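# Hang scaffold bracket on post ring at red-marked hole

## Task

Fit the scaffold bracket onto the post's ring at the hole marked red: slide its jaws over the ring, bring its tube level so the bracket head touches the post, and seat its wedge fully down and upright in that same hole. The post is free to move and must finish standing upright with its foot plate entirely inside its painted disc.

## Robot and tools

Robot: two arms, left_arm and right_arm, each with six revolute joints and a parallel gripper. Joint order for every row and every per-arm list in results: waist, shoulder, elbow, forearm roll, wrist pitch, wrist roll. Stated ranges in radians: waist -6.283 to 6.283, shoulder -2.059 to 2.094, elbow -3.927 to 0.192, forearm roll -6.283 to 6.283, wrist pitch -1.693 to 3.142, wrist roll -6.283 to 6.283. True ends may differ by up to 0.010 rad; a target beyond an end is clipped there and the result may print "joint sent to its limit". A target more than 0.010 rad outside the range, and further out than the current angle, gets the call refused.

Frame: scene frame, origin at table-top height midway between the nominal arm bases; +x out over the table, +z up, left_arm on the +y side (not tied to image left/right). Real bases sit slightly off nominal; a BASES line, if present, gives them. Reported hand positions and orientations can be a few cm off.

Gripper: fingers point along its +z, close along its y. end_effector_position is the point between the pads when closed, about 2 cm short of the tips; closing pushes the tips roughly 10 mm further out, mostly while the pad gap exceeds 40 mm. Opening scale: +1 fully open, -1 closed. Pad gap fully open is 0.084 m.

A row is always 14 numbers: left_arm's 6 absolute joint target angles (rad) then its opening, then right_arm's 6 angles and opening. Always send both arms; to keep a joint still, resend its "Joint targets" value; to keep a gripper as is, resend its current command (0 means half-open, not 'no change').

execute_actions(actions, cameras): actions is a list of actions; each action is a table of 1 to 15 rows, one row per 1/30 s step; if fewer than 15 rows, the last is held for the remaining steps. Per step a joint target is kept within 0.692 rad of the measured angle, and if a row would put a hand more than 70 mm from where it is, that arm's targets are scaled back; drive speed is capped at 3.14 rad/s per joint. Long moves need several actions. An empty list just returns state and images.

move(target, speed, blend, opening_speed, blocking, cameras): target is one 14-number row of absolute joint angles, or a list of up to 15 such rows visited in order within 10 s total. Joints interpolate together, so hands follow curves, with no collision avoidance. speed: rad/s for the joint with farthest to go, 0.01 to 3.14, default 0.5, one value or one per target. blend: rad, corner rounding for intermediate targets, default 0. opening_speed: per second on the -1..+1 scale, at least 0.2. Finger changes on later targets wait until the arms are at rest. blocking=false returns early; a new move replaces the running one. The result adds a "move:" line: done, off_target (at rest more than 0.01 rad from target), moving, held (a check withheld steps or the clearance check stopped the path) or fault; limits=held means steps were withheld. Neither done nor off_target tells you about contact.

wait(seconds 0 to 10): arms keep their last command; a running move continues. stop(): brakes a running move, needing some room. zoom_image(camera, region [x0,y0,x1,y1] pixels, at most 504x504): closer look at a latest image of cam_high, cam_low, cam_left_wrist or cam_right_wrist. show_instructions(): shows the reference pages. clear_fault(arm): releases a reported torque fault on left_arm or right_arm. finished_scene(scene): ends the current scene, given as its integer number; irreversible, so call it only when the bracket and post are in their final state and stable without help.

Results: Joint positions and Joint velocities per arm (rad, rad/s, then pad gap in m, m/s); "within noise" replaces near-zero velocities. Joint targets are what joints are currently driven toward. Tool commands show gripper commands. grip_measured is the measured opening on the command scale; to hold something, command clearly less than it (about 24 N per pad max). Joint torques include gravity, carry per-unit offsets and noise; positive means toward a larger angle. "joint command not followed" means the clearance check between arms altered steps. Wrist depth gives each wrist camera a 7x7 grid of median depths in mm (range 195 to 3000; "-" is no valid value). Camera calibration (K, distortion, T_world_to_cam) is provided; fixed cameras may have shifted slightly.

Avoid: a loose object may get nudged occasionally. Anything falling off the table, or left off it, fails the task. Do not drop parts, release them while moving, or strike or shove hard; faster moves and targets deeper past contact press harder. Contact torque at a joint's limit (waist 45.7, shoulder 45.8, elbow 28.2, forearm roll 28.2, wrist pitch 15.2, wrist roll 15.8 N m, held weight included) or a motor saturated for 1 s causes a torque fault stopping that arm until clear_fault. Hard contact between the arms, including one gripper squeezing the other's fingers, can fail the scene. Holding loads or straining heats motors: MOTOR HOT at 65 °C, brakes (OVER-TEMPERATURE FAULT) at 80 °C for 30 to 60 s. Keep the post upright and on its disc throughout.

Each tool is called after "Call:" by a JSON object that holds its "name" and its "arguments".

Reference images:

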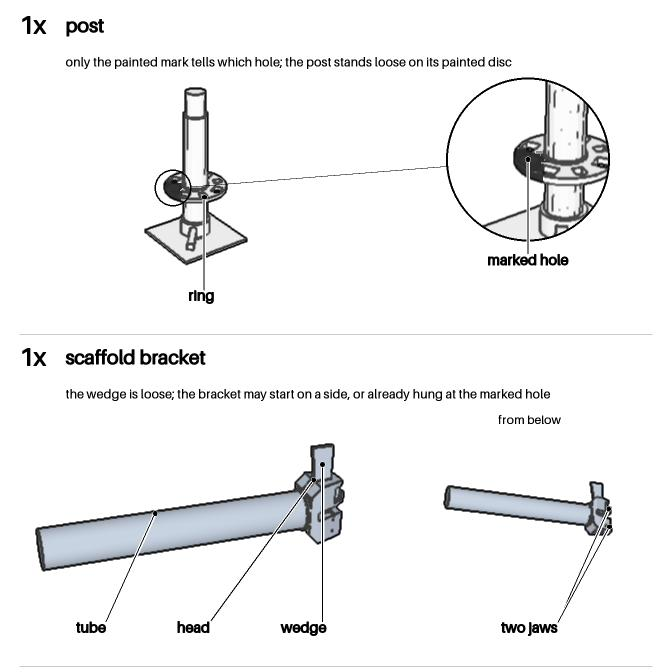

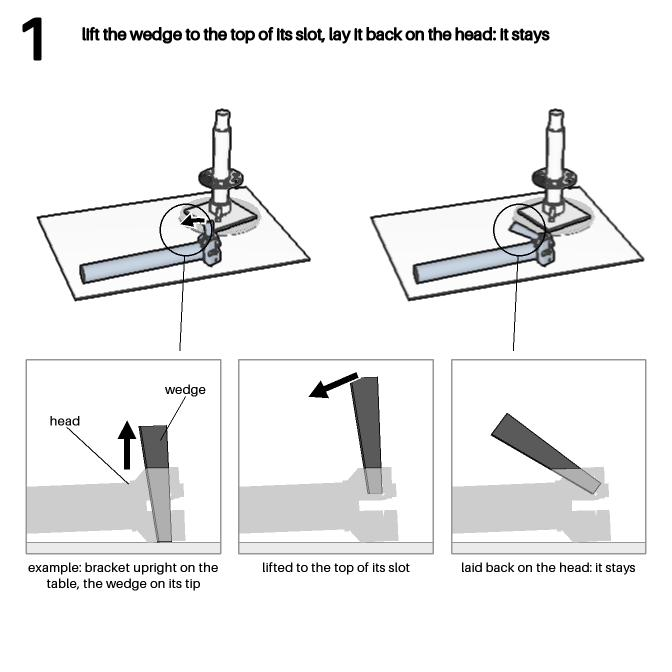

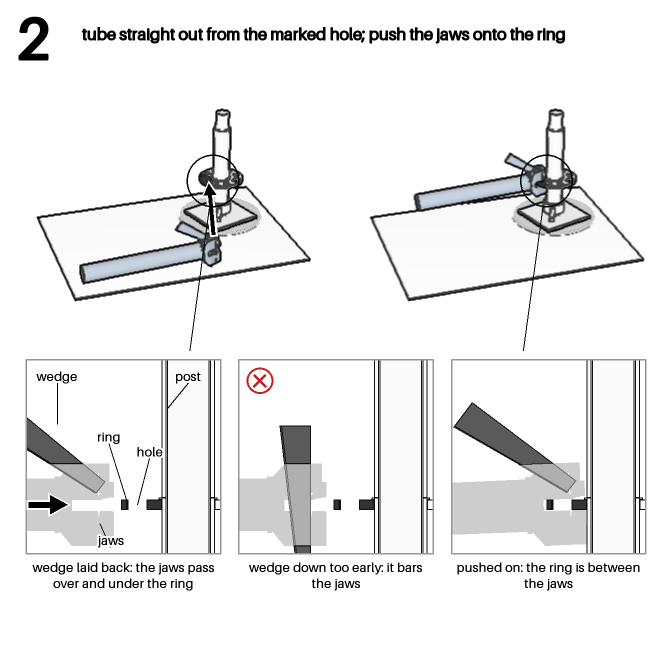

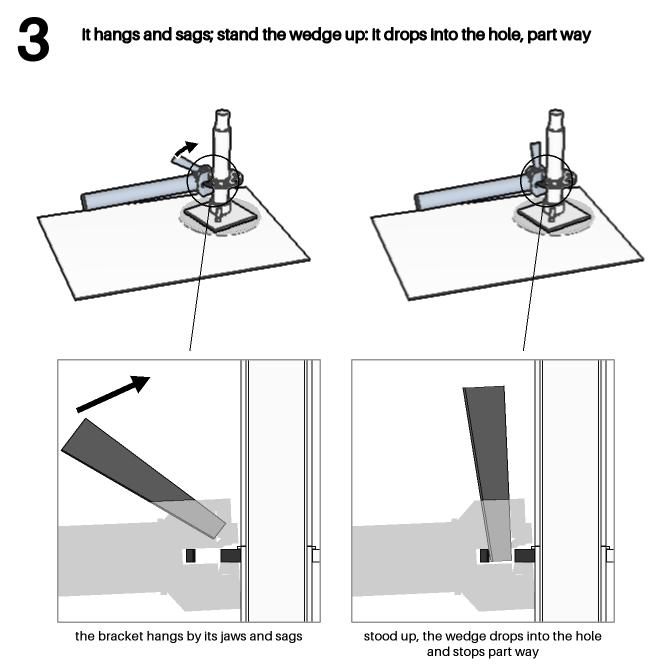

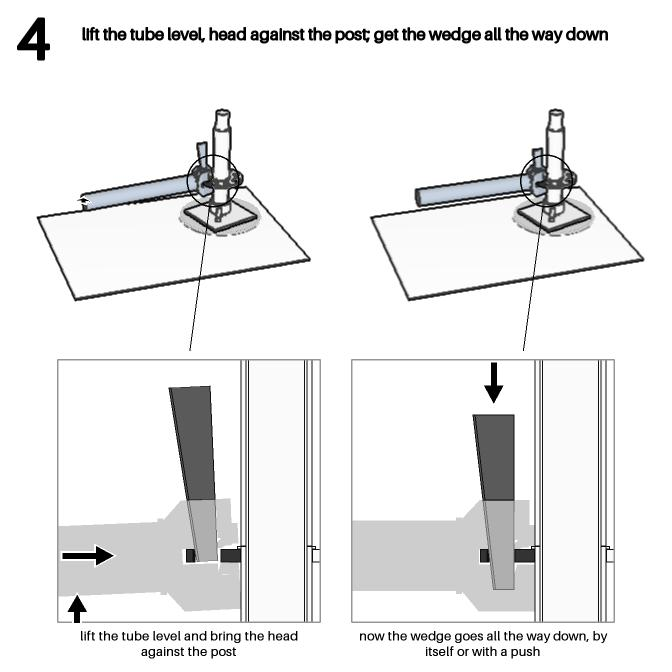

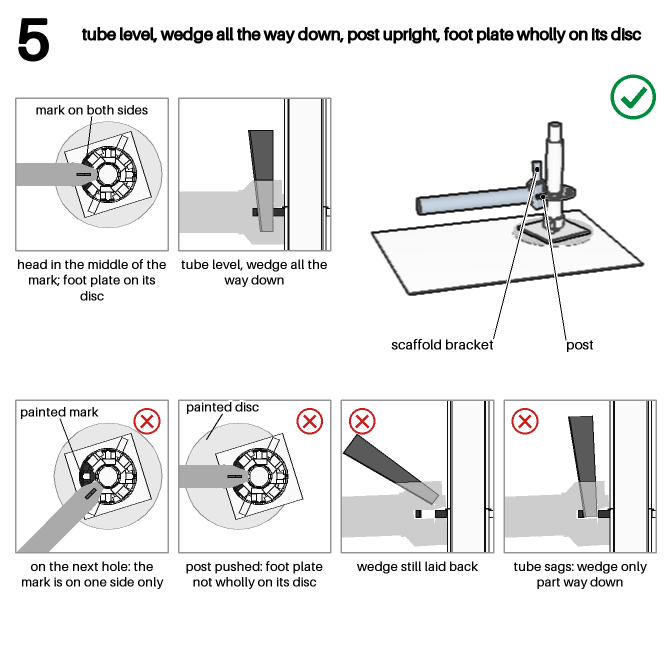

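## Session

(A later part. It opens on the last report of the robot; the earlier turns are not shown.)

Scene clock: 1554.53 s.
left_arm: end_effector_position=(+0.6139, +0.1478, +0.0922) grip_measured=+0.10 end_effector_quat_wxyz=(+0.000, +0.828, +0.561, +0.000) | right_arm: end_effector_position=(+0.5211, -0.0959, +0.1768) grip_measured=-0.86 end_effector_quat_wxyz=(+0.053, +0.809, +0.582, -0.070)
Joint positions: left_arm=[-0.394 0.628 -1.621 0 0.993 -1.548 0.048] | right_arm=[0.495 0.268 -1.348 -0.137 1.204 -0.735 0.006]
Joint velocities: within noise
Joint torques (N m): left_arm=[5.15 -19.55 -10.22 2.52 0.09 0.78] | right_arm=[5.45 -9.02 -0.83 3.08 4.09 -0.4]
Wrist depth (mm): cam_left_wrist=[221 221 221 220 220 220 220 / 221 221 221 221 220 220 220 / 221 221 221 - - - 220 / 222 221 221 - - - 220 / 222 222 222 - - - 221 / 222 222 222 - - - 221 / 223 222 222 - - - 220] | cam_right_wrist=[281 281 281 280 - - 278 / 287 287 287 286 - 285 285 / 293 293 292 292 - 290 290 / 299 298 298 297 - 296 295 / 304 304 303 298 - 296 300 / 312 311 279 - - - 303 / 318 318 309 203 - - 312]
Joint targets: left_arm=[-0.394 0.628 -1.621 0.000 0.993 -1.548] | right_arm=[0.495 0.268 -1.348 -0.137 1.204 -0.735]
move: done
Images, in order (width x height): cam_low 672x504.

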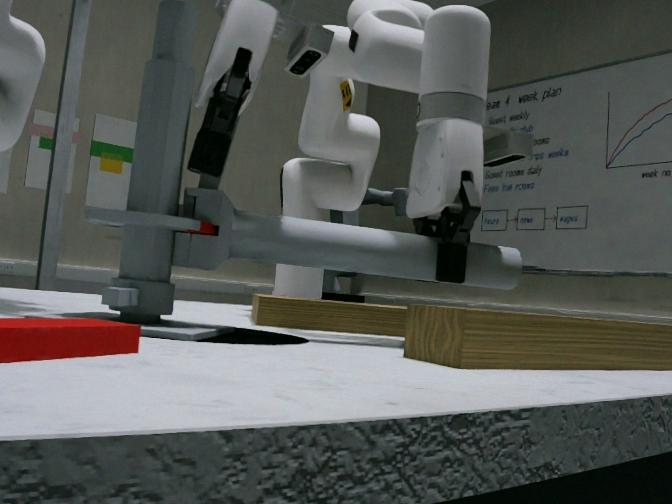

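Call:
{"name": "move", "arguments": {"target": [[-0.400,0.6277,-1.6206,0,0.9929,-1.554,-1,0.4947,0.2684,-1.3378,-0.137,1.1942,-0.7348,-1],[-0.400,0.6125,-1.6318,0,1.0193,-1.554,-1,0.4947,0.2684,-1.3278,-0.137,1.1842,-0.7348,-1],[-0.400,0.6200,-1.6262,0,1.0062,-1.554,-1,0.4947,0.2684,-1.3178,-0.137,1.1742,-0.7348,-1]], "speed": 0.03, "cameras": ["cam_low"]}}

Call:
{"name": "zoom_image", "arguments": {"camera": "cam_low", "region": [120, 50, 320, 250]}}

Scene clock: 1562.47 s.
left_arm: end_effector_position=(+0.6127, +0.1443, +0.0982) grip_measured=+0.11 end_effector_quat_wxyz=(+0.000, +0.828, +0.561, +0.000) | right_arm: end_effector_position=(+0.5333, -0.0893, +0.1871) grip_measured=-0.86 end_effector_quat_wxyz=(+0.056, +0.810, +0.582, -0.048)
Joint positions: left_arm=[-0.4 0.62 -1.626 0 1.006 -1.554 0.049] | right_arm=[0.495 0.268 -1.372 -0.137 1.183 -0.735 0.006]
Joint velocities: within noise
Joint torques (N m): left_arm=[-6.48 -33.86 -22.12 -1.43 -0.91 1.88] | right_arm=[-0.38 -31.31 -21.33 -2.13 -8.01 -0.13]
Wrist depth (mm): cam_left_wrist=[227 226 226 226 225 225 225 / 227 227 226 226 226 225 225 / 227 227 - - - - 225 / 228 227 - - - - 225 / 227 227 - - - - 225 / 228 227 - - - - 226 / 228 228 - - - - 226] | cam_right_wrist=[290 290 290 - - 293 293 / 294 295 296 - - 298 298 / 299 300 300 301 - 302 303 / 304 305 305 305 - 307 307 / 309 310 310 - - 312 312 / 315 316 313 - - 310 316 / 320 321 317 212 - - 324]
Joint targets: left_arm=[-0.400 0.620 -1.626 0.000 1.006 -1.554] | right_arm=[0.495 0.265 -1.375 -0.137 1.178 -0.735]
Tool commands: left_gripper/opening=-1.0 right_gripper/opening=-1.0
TORQUE FAULT: the external load on the elbow of the right arm reached its load limit, and that arm stopped. The contact can be on any part of that arm beyond that joint, not only on its tool. A torque fault puts only its own arm into a fault stop. That arm's remaining commands of this call were not run. The hold on the elbow of that arm was moved back by the arm itself, up to 3 degrees, as the stop began. That arm is still stopped at the end of this call. While its stop runs, that arm, its gripper or tool too, takes no new command.
CLEAR FAULT: the right arm stays stopped (state 4) until you call clear_fault(arm="right_arm").
End effector pose when the fault began: right_arm: position (+0.5191, -0.0963, +0.1696), quat_wxyz (+0.053, +0.808, +0.583, -0.068)
Joint positions when the fault began: right_arm=[0.495 0.266 -1.323 -0.137 1.178 -0.735 0.006]
move: fault (right_arm); right_arm: the elbow is farthest, 0.054 rad from its target
Images, in order (width x height): cam_low 672x504.

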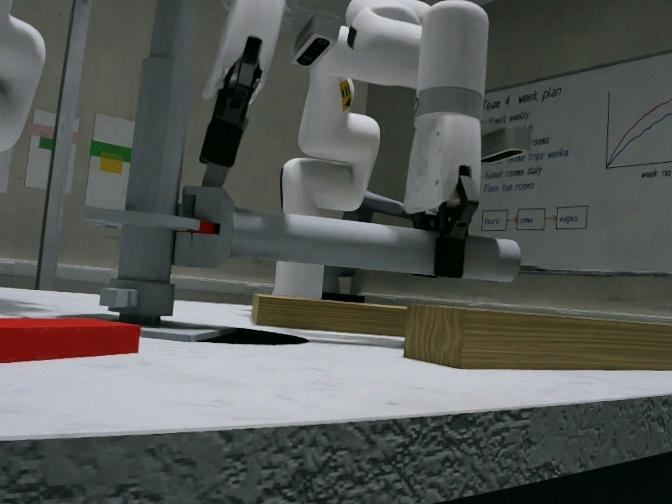

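Scaled by 2.520 from the camera's 672x504 image, which has a finer 960x720 frame.

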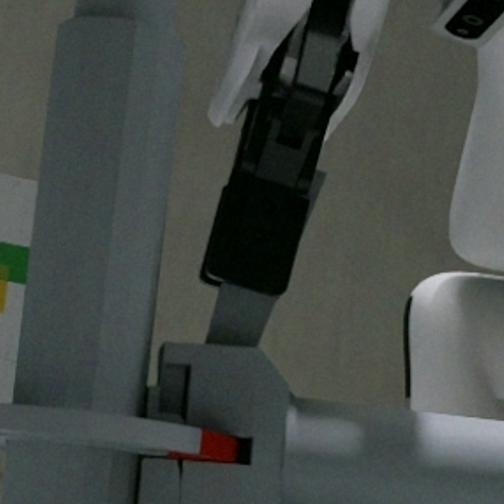

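Call:
{"name": "clear_fault", "arguments": {"arm": "right_arm", "cameras": []}}

Call:
{"name": "move", "arguments": {"target": [[-0.400,0.6175,-1.6281,0,1.0106,-1.554,-1,0.4947,0.265,-1.375,-0.137,1.178,-0.7348,0.1],[-0.400,0.6175,-1.6281,0,1.0106,-1.554,-1,0.5033,0.27,-1.56,-0.137,1.408,-0.7262,0.1]], "speed": 0.15, "opening_speed": 0.8, "cameras": ["cam_low","cam_right_wrist","cam_high"]}}

Call:
{"name": "zoom_image", "arguments": {"camera": "cam_low", "region": [120, 50, 320, 250]}}

Call:
{"name": "zoom_image", "arguments": {"camera": "cam_right_wrist", "region": [320, 310, 520, 460]}}

Scene clock: 1587.83 s.
left_arm: end_effector_position=(+0.6127, +0.1443, +0.0982) grip_measured=+0.11 end_effector_quat_wxyz=(+0.000, +0.828, +0.561, +0.000) | right_arm: end_effector_position=(+0.5333, -0.0894, +0.1871) grip_measured=-0.86 end_effector_quat_wxyz=(+0.056, +0.810, +0.582, -0.048)
Joint positions: left_arm=[-0.4 0.62 -1.626 0 1.006 -1.554 0.049] | right_arm=[0.495 0.268 -1.372 -0.137 1.183 -0.735 0.006]
Joint velocities: within noise
Joint torques (N m): left_arm=[-6.72 -34.57 -22.6 -1.54 -0.79 1.57] | right_arm=[-0.28 -31.39 -21.05 -2.15 -8 -0.13]
Wrist depth (mm): cam_left_wrist=[227 227 226 226 226 225 225 / 227 227 226 226 225 225 225 / 227 227 - - - - 225 / 227 227 - - - - 225 / 227 227 - - - - 225 / 228 227 - - - - 225 / 228 227 - - - - 226] | cam_right_wrist=[290 290 290 - - 292 293 / 294 296 296 - - 298 298 / 299 300 301 301 - 302 303 / 304 304 305 305 - 307 307 / 309 310 310 - - 312 313 / 315 316 313 - - 311 316 / 320 321 317 212 - - 324]
Joint targets: left_arm=[-0.400 0.620 -1.626 0.000 1.006 -1.554] | right_arm=[0.495 0.265 -1.375 -0.137 1.178 -0.735]
Tool commands: left_gripper/opening=-1.0 right_gripper/opening=-1.0
TORQUE FAULT, CONTINUED: the right arm's stop, for the torque fault of the elbow that an earlier result reported, is over. The call counts as one of the actions that you can send in this scene. The hold on the elbow of that arm was moved back by the arm itself, up to 3 degrees, as the stop began. That arm's target is now where it stood when the stop ended, not its last command. That arm keeps its grip as last carried out and accepts commands again: back off and push less far.
CLEAR FAULT: your call cleared the right arm's torque fault. If a joint's load stays at its limit, that arm stops again at once.
No camera images: "cameras" was empty.

Scene clock: 1591.43 s.
left_arm: end_effector_position=(+0.6127, +0.1443, +0.1002) grip_measured=+0.11 end_effector_quat_wxyz=(+0.000, +0.828, +0.561, +0.000) | right_arm: end_effector_position=(+0.5335, -0.0892, +0.2499) grip_measured=+0.09 end_effector_quat_wxyz=(+0.058, +0.816, +0.571, -0.067)
Joint positions: left_arm=[-0.4 0.617 -1.628 0 1.011 -1.554 0.049] | right_arm=[0.503 0.27 -1.56 -0.137 1.408 -0.726 0.048]
Joint velocities: within noise
Joint torques (N m): left_arm=[-1.99 -35.99 -23.9 0 -1.13 1.59] | right_arm=[0.26 -20.47 -11.83 -0.58 -1.4 -0.02]
Wrist depth (mm): cam_left_wrist=[228 228 228 228 227 227 227 / 229 228 228 228 228 227 227 / 229 229 - - - - 227 / 229 229 - - - - 227 / 229 229 - - - - 227 / 229 229 - - - - 227 / 230 229 - - - - 228] | cam_right_wrist=[344 349 348 232 227 348 349 / 357 357 357 238 233 354 354 / 363 363 364 244 238 363 363 / 370 370 370 251 243 369 370 / 377 378 377 253 246 373 376 / 387 387 384 277 240 376 387 / 394 395 394 281 279 281 393]
Joint targets: left_arm=[-0.400 0.618 -1.628 0.000 1.011 -1.554] | right_arm=[0.503 0.270 -1.560 -0.137 1.408 -0.726]
move: done
camera_calibration:
cam_right_wrist: T_world_to_cam=[[0.936708, -0.350108, 0.0016683, -0.496242], [-0.345011, -0.922238, 0.174483, 0.128708], [-0.0595495, -0.164015, -0.984659, 0.390131], [0, 0, 0, 1]] pos_world=[0.532472, 0.00894805, 0.362516]
Images, in order (width x height): cam_high 672x504, cam_low 672x504, cam_right_wrist 672x504.

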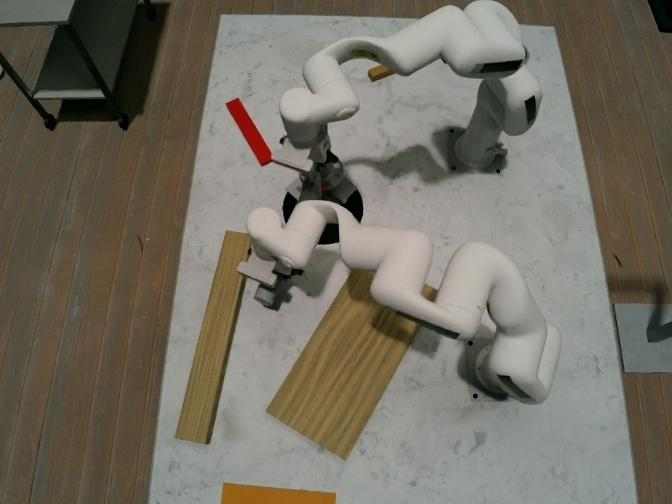

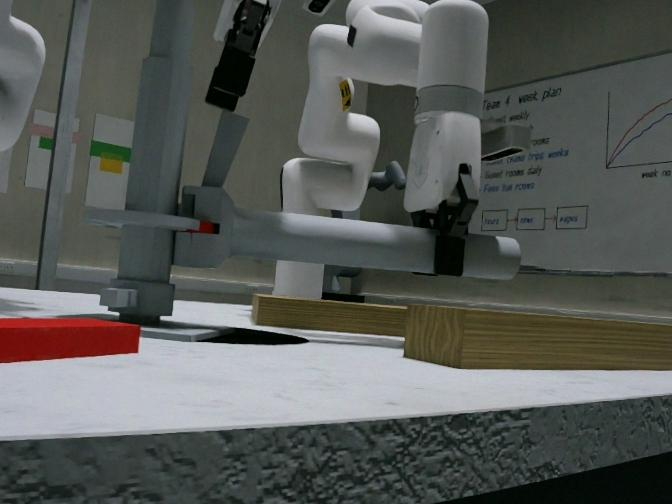

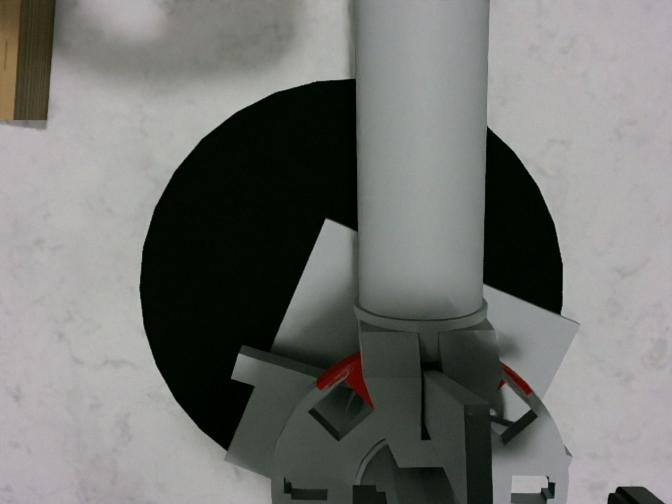

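Scaled by 2.520 from the camera's 672x504 image, which has a finer 960x720 frame.

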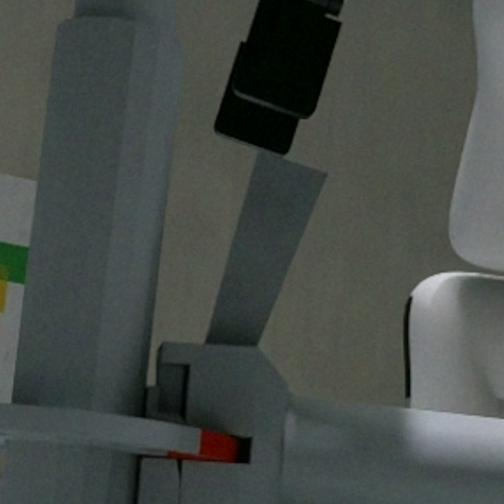

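Scaled by 2.520 from the camera's 672x504 image, which has a finer 960x720 frame.

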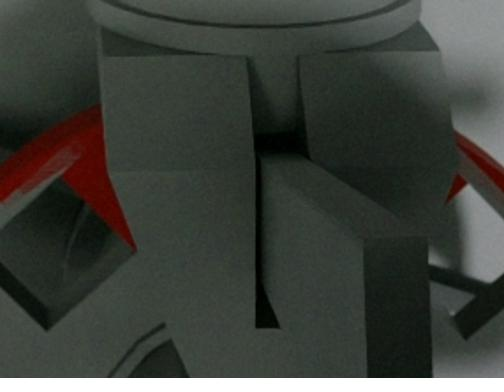

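Call:
{"name": "move", "arguments": {"target": [[-0.3950,0.6175,-1.6281,0,1.0106,-1.549,-1,0.5033,0.27,-1.60,-0.137,1.448,-0.7262,0.1],[-0.3967,0.648,-1.6783,0,1.0303,-1.5207,-1,0.5033,0.27,-1.60,-0.137,1.448,-0.7262,0.1],[-0.4024,0.648,-1.6783,0,1.0303,-1.5264,-1,0.5033,0.27,-1.56,-0.137,1.408,-0.7262,0.1]], "speed": 0.05, "cameras": ["cam_low","cam_right_wrist"]}}

Call:
{"name": "zoom_image", "arguments": {"camera": "cam_low", "region": [120, 50, 320, 250]}}

Call:
{"name": "zoom_image", "arguments": {"camera": "cam_right_wrist", "region": [320, 310, 520, 460]}}

Scene clock: 1608.93 s.
left_arm: end_effector_position=(+0.6199, +0.1400, +0.1003) grip_measured=+0.11 end_effector_quat_wxyz=(+0.000, +0.836, +0.548, +0.000) | right_arm: end_effector_position=(+0.5335, -0.0892, +0.2500) grip_measured=+0.09 end_effector_quat_wxyz=(+0.059, +0.816, +0.571, -0.067)
Joint positions: left_arm=[-0.402 0.648 -1.678 0 1.03 -1.526 0.049] | right_arm=[0.503 0.27 -1.56 -0.137 1.408 -0.726 0.048]
Joint velocities: within noise
Joint torques (N m): left_arm=[-6.32 -35.85 -25.28 -2.61 -1.66 0.61] | right_arm=[-0.49 -20.68 -11.31 -0.36 -1.93 -0.12]
Wrist depth (mm): cam_left_wrist=[229 228 228 227 227 227 220 / 229 228 228 228 228 227 214 / 229 229 - - - - 227 / 229 229 - - - - 227 / 229 229 - - - - 227 / 229 229 - - - - 227 / 230 229 - - - - 228] | cam_right_wrist=[344 349 349 347 227 348 348 / 358 357 357 352 233 354 354 / 364 363 363 361 238 363 363 / 371 370 370 365 243 370 370 / 377 378 377 254 247 373 377 / 387 386 382 275 241 376 387 / 395 394 397 281 279 281 394]
Joint targets: left_arm=[-0.402 0.648 -1.678 0.000 1.030 -1.526] | right_arm=[0.503 0.270 -1.560 -0.137 1.408 -0.726]
move: done
camera_calibration:
cam_right_wrist: T_world_to_cam=[[0.936696, -0.35014, 0.00167467, -0.496238], [-0.345043, -0.922226, 0.174483, 0.128707], [-0.0595491, -0.164016, -0.984659, 0.390229], [0, 0, 0, 1]] pos_world=[0.532472, 0.00894801, 0.362616]
Images, in order (width x height): cam_low 672x504, cam_right_wrist 672x504.

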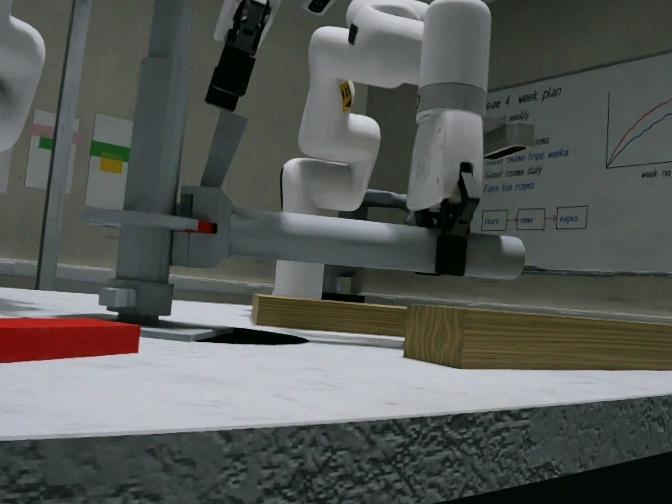

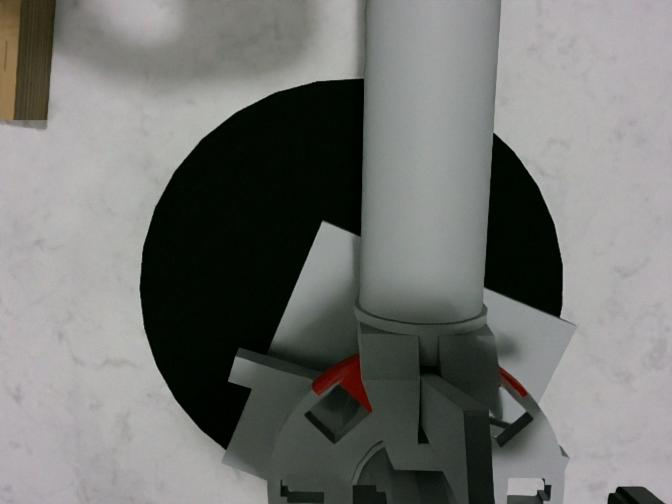

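Scaled by 2.520 from the camera's 672x504 image, which has a finer 960x720 frame.

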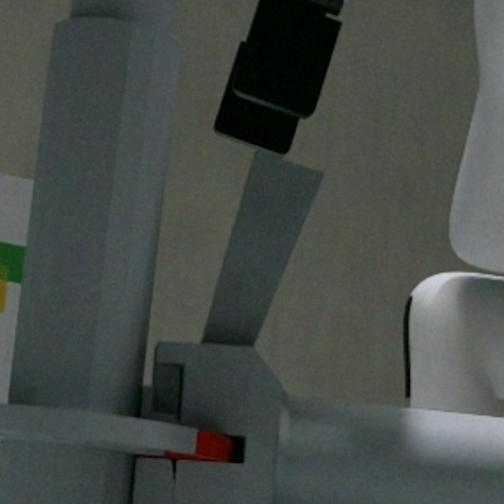

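Scaled by 2.520 from the camera's 672x504 image, which has a finer 960x720 frame.

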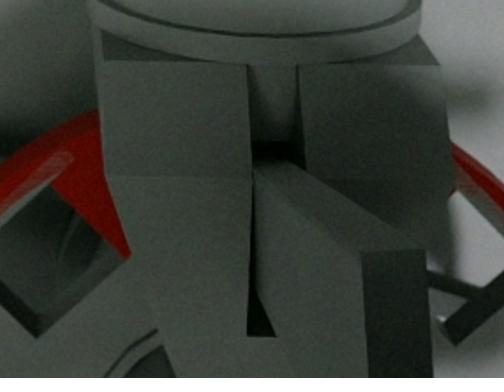

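Call:
{"name": "move", "arguments": {"target": [[-0.4024,0.648,-1.6783,0,1.0303,-1.5264,-1,0.4983,0.2933,-1.467,-0.137,1.298,-0.731,0.1],[-0.4024,0.648,-1.6783,0,1.0303,-1.5264,-1,0.4983,0.2933,-1.467,-0.137,1.298,-0.731,-1],[-0.4024,0.648,-1.6783,0,1.0303,-1.5264,-1,0.4897,0.2779,-1.4488,-0.137,1.2952,-0.7396,-1],[-0.4024,0.648,-1.6783,0,1.0303,-1.5264,-1,0.4897,0.2875,-1.4098,-0.137,1.2462,-0.7396,-1]], "speed": 0.05, "opening_speed": 0.8, "cameras": ["cam_low","cam_right_wrist"]}}

Call:
{"name": "zoom_image", "arguments": {"camera": "cam_low", "region": [120, 50, 320, 250]}}

Call:
{"name": "zoom_image", "arguments": {"camera": "cam_right_wrist", "region": [320, 310, 570, 504]}}

Scene clock: 1632.20 s.
left_arm: end_effector_position=(+0.6199, +0.1400, +0.1003) grip_measured=+0.11 end_effector_quat_wxyz=(+0.000, +0.836, +0.548, +0.000) | right_arm: end_effector_position=(+0.5304, -0.0953, +0.1889) grip_measured=-0.87 end_effector_quat_wxyz=(+0.054, +0.810, +0.579, -0.070)
Joint positions: left_arm=[-0.402 0.648 -1.678 0 1.03 -1.526 0.049] | right_arm=[0.49 0.287 -1.41 -0.137 1.246 -0.74 0.006]
Joint velocities: within noise
Joint torques (N m): left_arm=[-0.69 -35.81 -24.35 0.08 -1.25 1.01] | right_arm=[-1.96 -9.84 -4.34 -1 -0.85 -0.12]
Wrist depth (mm): cam_left_wrist=[229 228 228 228 227 227 220 / 229 228 228 228 227 227 214 / 229 229 - - - - 227 / 229 229 - - - - 227 / 230 229 - - - - 227 / 229 230 - - - - 227 / 230 230 - - - - 228] | cam_right_wrist=[292 292 291 291 - 290 290 / 298 299 298 298 - 297 296 / 305 305 304 303 - 302 302 / 311 310 310 309 - 307 307 / 317 316 315 311 197 311 312 / 324 323 315 - - 313 317 / 331 330 323 216 - - 326]
Joint targets: left_arm=[-0.402 0.648 -1.678 0.000 1.030 -1.526] | right_arm=[0.490 0.287 -1.410 -0.137 1.246 -0.740]
move: done
camera_calibration:
cam_right_wrist: T_world_to_cam=[[0.943529, -0.331095, -0.0113934, -0.494721], [-0.324157, -0.929764, 0.174531, 0.120813], [-0.0683795, -0.160982, -0.984586, 0.333887], [0, 0, 0, 1]] pos_world=[0.528777, 0.00227781, 0.302019]
Images, in order (width x height): cam_low 672x504, cam_right_wrist 672x504.

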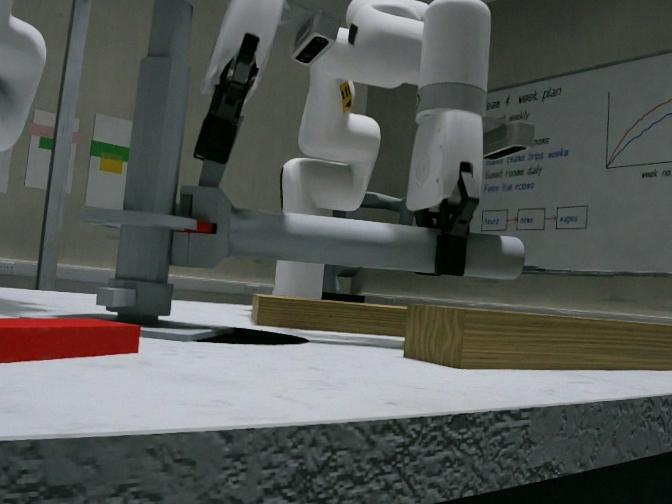

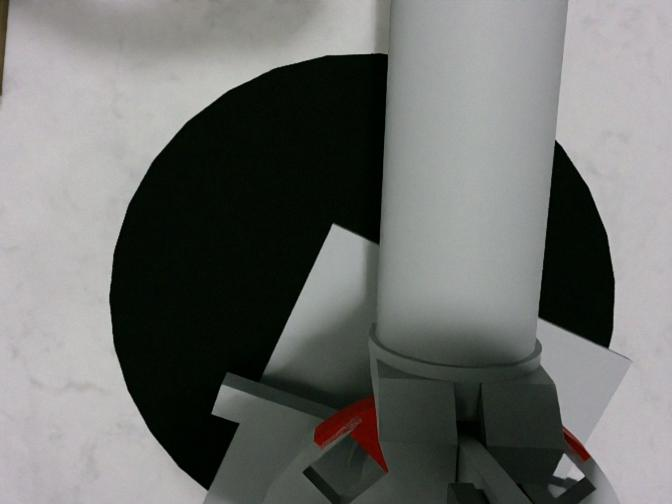

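Scaled by 2.520 from the camera's 672x504 image, which has a finer 960x720 frame.

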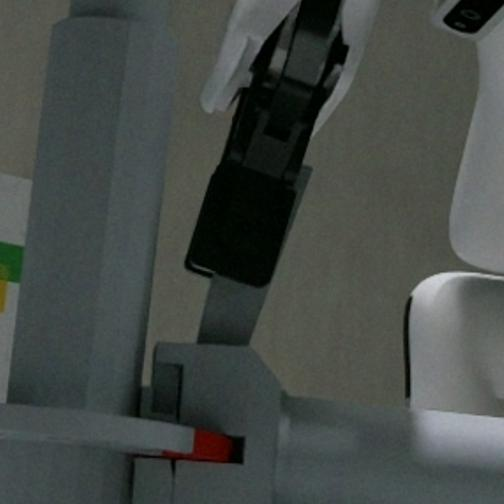

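Scaled by 2.016 from the camera's 672x504 image, which has a finer 960x720 frame.

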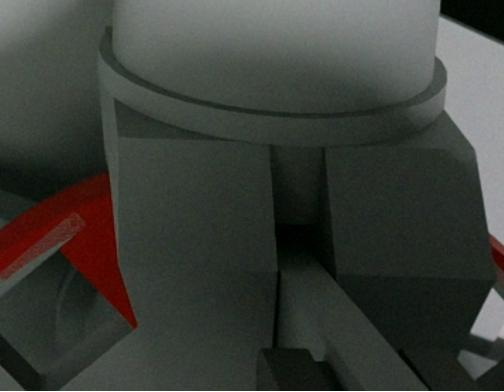

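Call:
{"name": "move", "arguments": {"target": [[-0.4024,0.648,-1.6783,0,1.0303,-1.5264,-1,0.4897,0.2849,-1.4178,-0.137,1.2568,-0.7396,-1],[-0.4024,0.648,-1.6783,0,1.0303,-1.5264,-1,0.4798,0.2784,-1.4041,-0.137,1.2496,-0.7495,-1],[-0.4024,0.648,-1.6783,0,1.0303,-1.5264,-1,0.4798,0.2874,-1.3761,-0.137,1.2126,-0.7495,-1]], "speed": 0.03, "cameras": ["cam_low","cam_right_wrist"]}}

Call:
{"name": "zoom_image", "arguments": {"camera": "cam_low", "region": [120, 50, 320, 250]}}

Call:
{"name": "zoom_image", "arguments": {"camera": "cam_right_wrist", "region": [320, 310, 570, 504]}}

Scene clock: 1644.83 s.
left_arm: end_effector_position=(+0.6199, +0.1400, +0.1003) grip_measured=+0.11 end_effector_quat_wxyz=(+0.000, +0.836, +0.548, +0.000) | right_arm: end_effector_position=(+0.5295, -0.1006, +0.1774) grip_measured=-0.87 end_effector_quat_wxyz=(+0.052, +0.809, +0.581, -0.071)
Joint positions: left_arm=[-0.402 0.648 -1.678 0 1.03 -1.526 0.049] | right_arm=[0.48 0.287 -1.376 -0.137 1.213 -0.75 0.006]
Joint velocities: within noise
Joint torques (N m): left_arm=[0.97 -36.19 -24.2 0.92 -1.21 1.15] | right_arm=[-3.44 -10.34 -5.23 -1.88 -2.23 -0.13]
Wrist depth (mm): cam_left_wrist=[228 228 228 228 228 227 220 / 229 228 228 228 227 227 214 / 229 229 - - - - 227 / 229 229 - - - - 227 / 229 229 - - - - 227 / 230 229 - - - - 228 / 230 229 - - - - 228] | cam_right_wrist=[282 282 281 280 - - 278 / 287 288 287 287 - 285 284 / 294 293 293 292 - 290 290 / 299 299 298 298 - 296 295 / 305 304 303 - - 299 300 / 312 312 279 - - 300 304 / 319 318 - 205 - - 312]
Joint targets: left_arm=[-0.402 0.648 -1.678 0.000 1.030 -1.526] | right_arm=[0.480 0.287 -1.376 -0.137 1.213 -0.750]
move: done
camera_calibration:
cam_right_wrist: T_world_to_cam=[[0.944798, -0.327319, -0.01479, -0.495503], [-0.319973, -0.931428, 0.173374, 0.115411], [-0.0705244, -0.159071, -0.984745, 0.322988], [0, 0, 0, 1]] pos_world=[0.527857, -0.00331253, 0.290723]
Images, in order (width x height): cam_low 672x504, cam_right_wrist 672x504.

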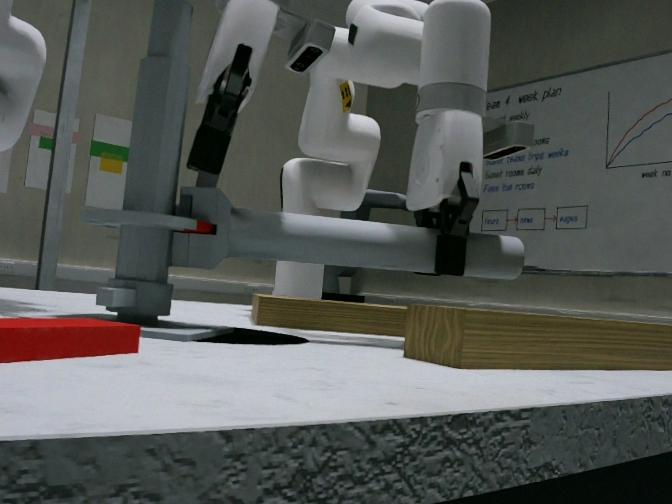

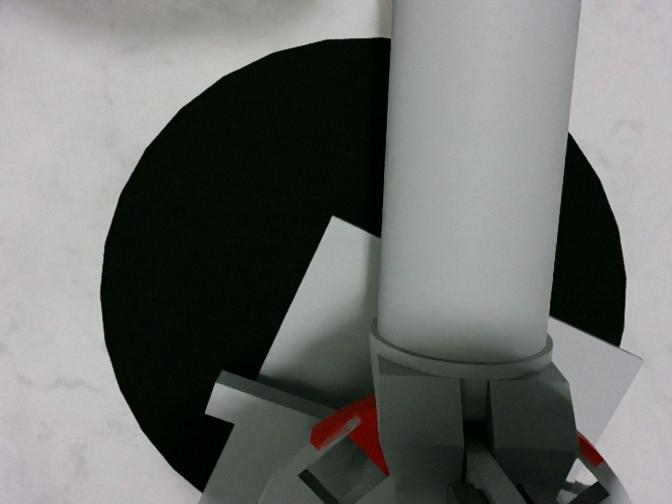

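Scaled by 2.520 from the camera's 672x504 image, which has a finer 960x720 frame.

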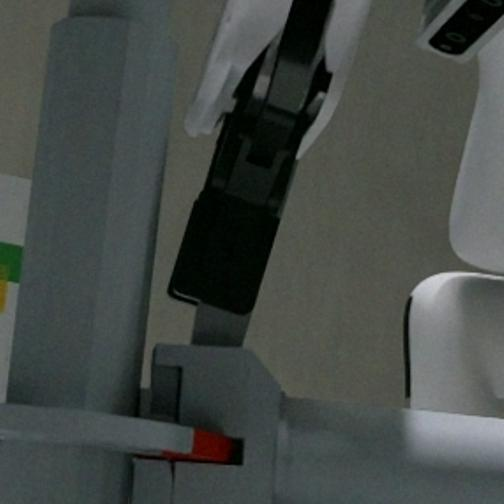

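Scaled by 2.016 from the camera's 672x504 image, which has a finer 960x720 frame.

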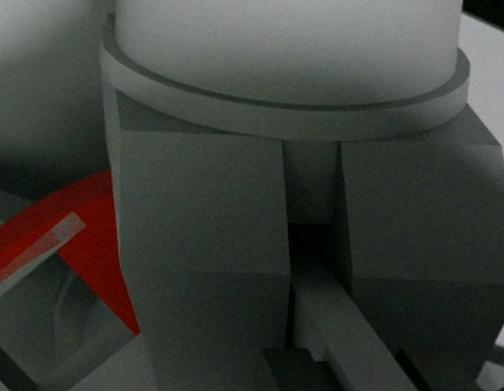

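Call:
{"name": "move", "arguments": {"target": [[-0.4024,0.648,-1.6783,0,1.0303,-1.5264,-1,0.4798,0.2874,-1.3761,-0.137,1.2126,-0.7495,-0.6],[-0.4024,0.648,-1.6783,0,1.0303,-1.5264,-1,0.4798,0.2733,-1.4203,-0.137,1.2709,-0.7495,-0.6],[-0.4024,0.648,-1.6783,0,1.0303,-1.5264,-1,0.4798,0.2733,-1.4203,-0.137,1.2709,-0.7495,-1],[-0.4024,0.648,-1.6783,0,1.0303,-1.5264,-1,0.4778,0.278,-1.4271,-0.137,1.2729,-0.7515,-1],[-0.4024,0.648,-1.6783,0,1.0303,-1.5264,-1,0.4778,0.2876,-1.3971,-0.137,1.2329,-0.7515,-1]], "speed": 0.05, "opening_speed": 0.8, "cameras": ["cam_low","cam_right_wrist"]}}

Call:
{"name": "zoom_image", "arguments": {"camera": "cam_low", "region": [120, 50, 320, 250]}}

Call:
{"name": "zoom_image", "arguments": {"camera": "cam_right_wrist", "region": [320, 310, 570, 504]}}

Scene clock: 1662.43 s.
left_arm: end_effector_position=(+0.6199, +0.1400, +0.1003) grip_measured=+0.11 end_effector_quat_wxyz=(+0.000, +0.836, +0.548, +0.000) | right_arm: end_effector_position=(+0.5318, -0.1011, +0.1845) grip_measured=-0.86 end_effector_quat_wxyz=(+0.053, +0.810, +0.580, -0.071)
Joint positions: left_arm=[-0.402 0.648 -1.678 0 1.03 -1.526 0.049] | right_arm=[0.478 0.288 -1.397 -0.137 1.233 -0.751 0.006]
Joint velocities: within noise
Joint torques (N m): left_arm=[-0.28 -35.59 -24 0.91 -1.24 1.76] | right_arm=[-3.82 -11.27 -6.26 -2.73 -3.03 -0.26]
Wrist depth (mm): cam_left_wrist=[229 228 228 228 227 227 220 / 229 228 228 228 227 227 214 / 229 229 - - - - 227 / 229 229 - - - - 227 / 229 229 - - - - 227 / 229 229 - - - - 227 / 230 230 - - - - 228] | cam_right_wrist=[289 288 287 287 - 285 285 / 294 295 294 294 - 292 291 / 301 300 300 299 - 299 297 / 307 306 305 305 - 303 303 / 312 312 311 306 - 306 308 / 320 319 308 - - 306 312 / 327 326 316 214 - - 321]
Joint targets: left_arm=[-0.402 0.648 -1.678 0.000 1.030 -1.526] | right_arm=[0.478 0.288 -1.397 -0.137 1.233 -0.752]
move: done
camera_calibration:
cam_right_wrist: T_world_to_cam=[[0.943974, -0.329732, -0.0137636, -0.497779], [-0.322488, -0.93049, 0.173755, 0.115831], [-0.0700994, -0.159582, -0.984693, 0.329848], [0, 0, 0, 1]] pos_world=[0.530367, -0.00371655, 0.297821]
Images, in order (width x height): cam_low 672x504, cam_right_wrist 672x504.

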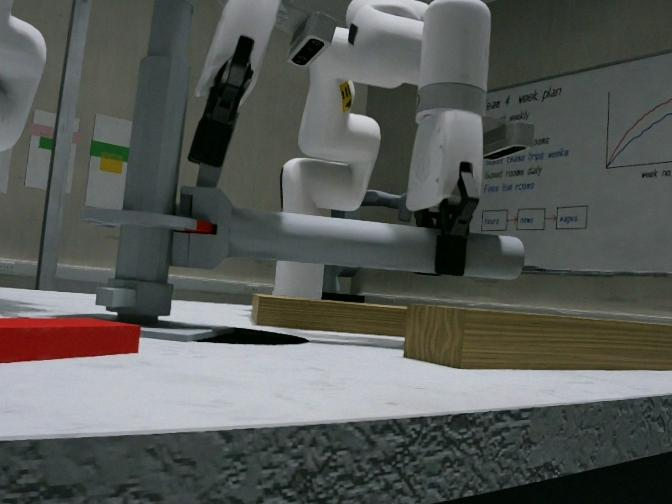

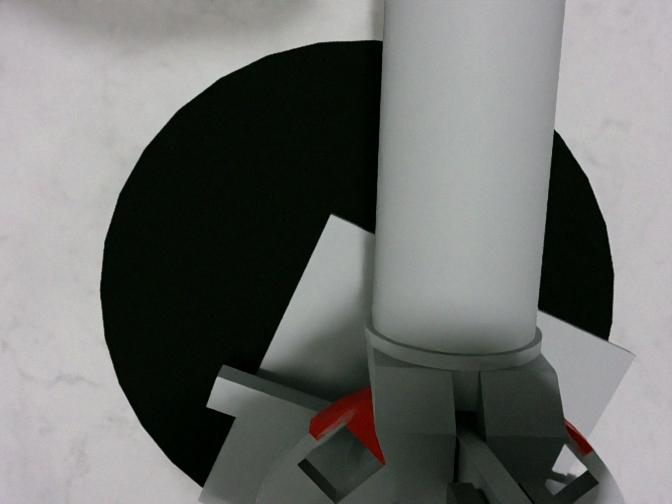

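Scaled by 2.520 from the camera's 672x504 image, which has a finer 960x720 frame.

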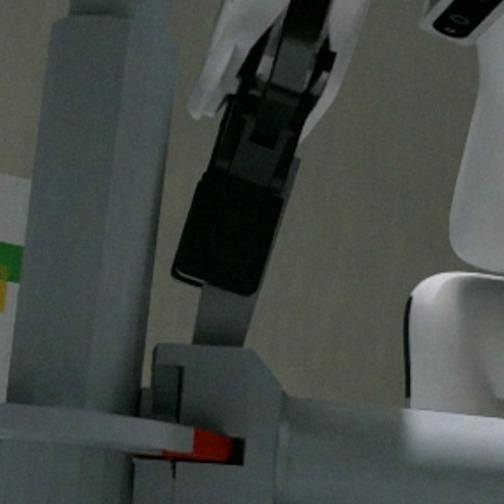

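Scaled by 2.016 from the camera's 672x504 image, which has a finer 960x720 frame.

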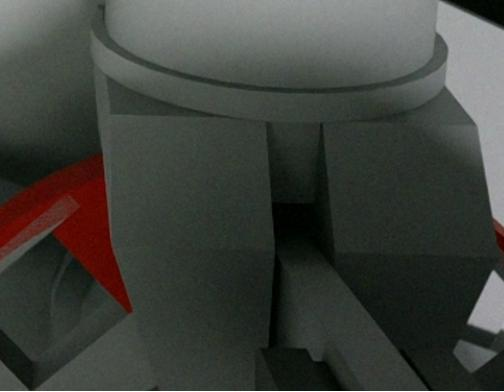

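Call:
{"name": "move", "arguments": {"target": [[-0.4024,0.648,-1.6783,0,1.0303,-1.5264,-1,0.4778,0.285,-1.4051,-0.137,1.2435,-0.7515,-1],[-0.4024,0.648,-1.6783,0,1.0303,-1.5264,-1,0.4833,0.2723,-1.387,-0.137,1.2381,-0.746,-1],[-0.4024,0.648,-1.6783,0,1.0303,-1.5264,-1,0.4833,0.2793,-1.365,-0.137,1.209,-0.746,-1]], "speed": 0.03, "cameras": ["cam_low","cam_right_wrist"]}}

Call:
{"name": "zoom_image", "arguments": {"camera": "cam_low", "region": [120, 50, 320, 250]}}

Call:
{"name": "zoom_image", "arguments": {"camera": "cam_right_wrist", "region": [320, 310, 570, 504]}}

Scene clock: 1677.27 s.
left_arm: end_effector_position=(+0.6199, +0.1400, +0.1003) grip_measured=+0.11 end_effector_quat_wxyz=(+0.000, +0.836, +0.548, +0.000) | right_arm: end_effector_position=(+0.5268, -0.0998, +0.1774) grip_measured=-0.86 end_effector_quat_wxyz=(+0.052, +0.809, +0.581, -0.070)
Joint positions: left_arm=[-0.402 0.648 -1.678 0 1.03 -1.526 0.049] | right_arm=[0.483 0.279 -1.365 -0.137 1.209 -0.746 0.006]
Joint velocities: within noise
Joint torques (N m): left_arm=[0.93 -35.87 -25.53 0.57 -1.6 0.48] | right_arm=[5.7 -8.32 -0.82 3.93 3.54 -0.34]
Wrist depth (mm): cam_left_wrist=[229 228 228 227 227 227 220 / 229 228 228 228 227 227 215 / 229 229 - - - - 227 / 229 229 - - - - 227 / 229 229 - - - - 227 / 230 229 - - - - 228 / 230 229 - - - - 228] | cam_right_wrist=[282 282 281 281 - - 279 / 288 288 287 287 - - 285 / 294 294 293 293 - 291 290 / 299 299 298 298 - 296 296 / 305 304 304 - - 297 301 / 313 312 303 - - 301 304 / 319 318 315 205 - - 312]
Joint targets: left_arm=[-0.402 0.648 -1.678 0.000 1.030 -1.526] | right_arm=[0.483 0.279 -1.365 -0.137 1.209 -0.746]
move: done
camera_calibration:
cam_right_wrist: T_world_to_cam=[[0.944975, -0.326843, -0.0140217, -0.492816], [-0.31967, -0.931646, 0.172763, 0.11523], [-0.0695296, -0.158774, -0.984864, 0.322524], [0, 0, 0, 1]] pos_world=[0.524959, -0.00251115, 0.290824]
Images, in order (width x height): cam_low 672x504, cam_right_wrist 672x504.

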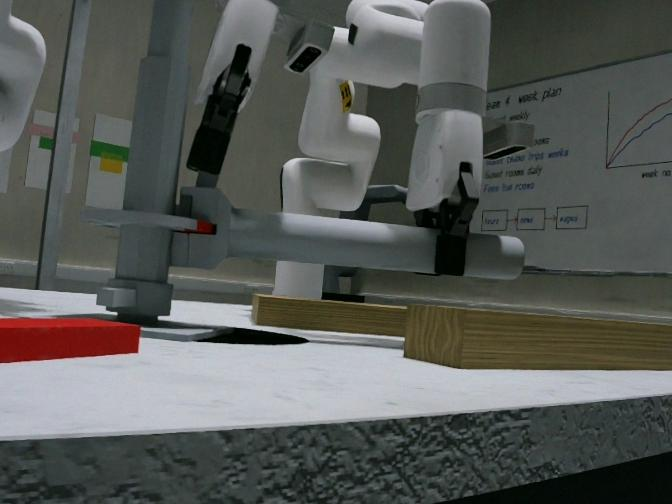

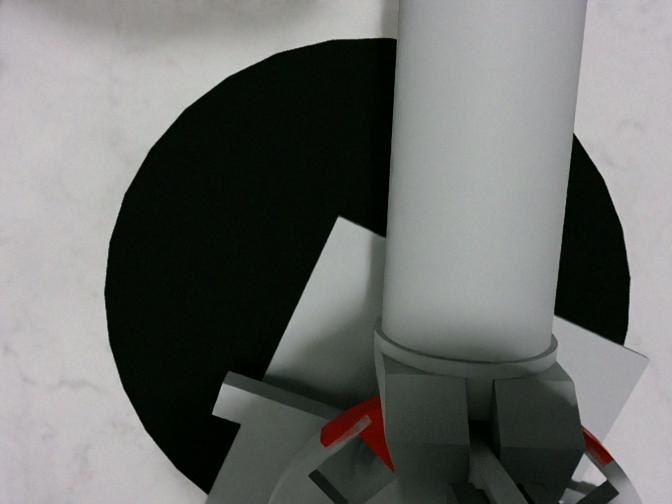

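Scaled by 2.520 from the camera's 672x504 image, which has a finer 960x720 frame.

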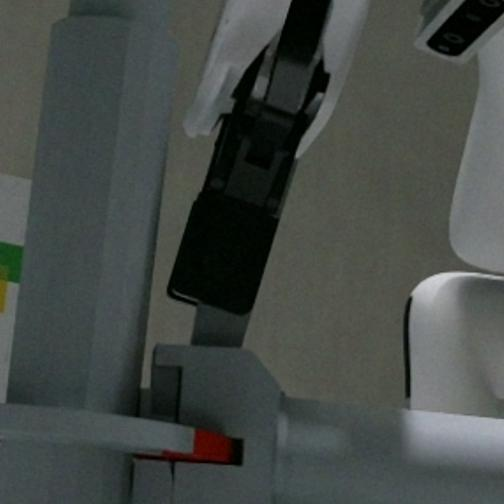

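Scaled by 2.016 from the camera's 672x504 image, which has a finer 960x720 frame.

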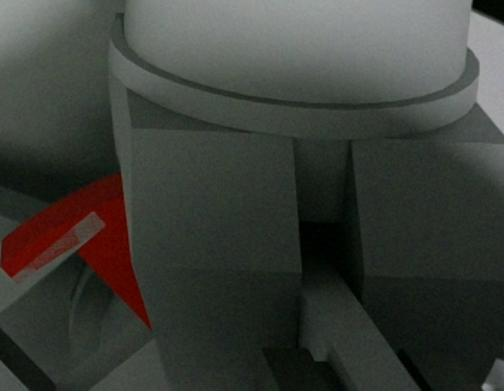

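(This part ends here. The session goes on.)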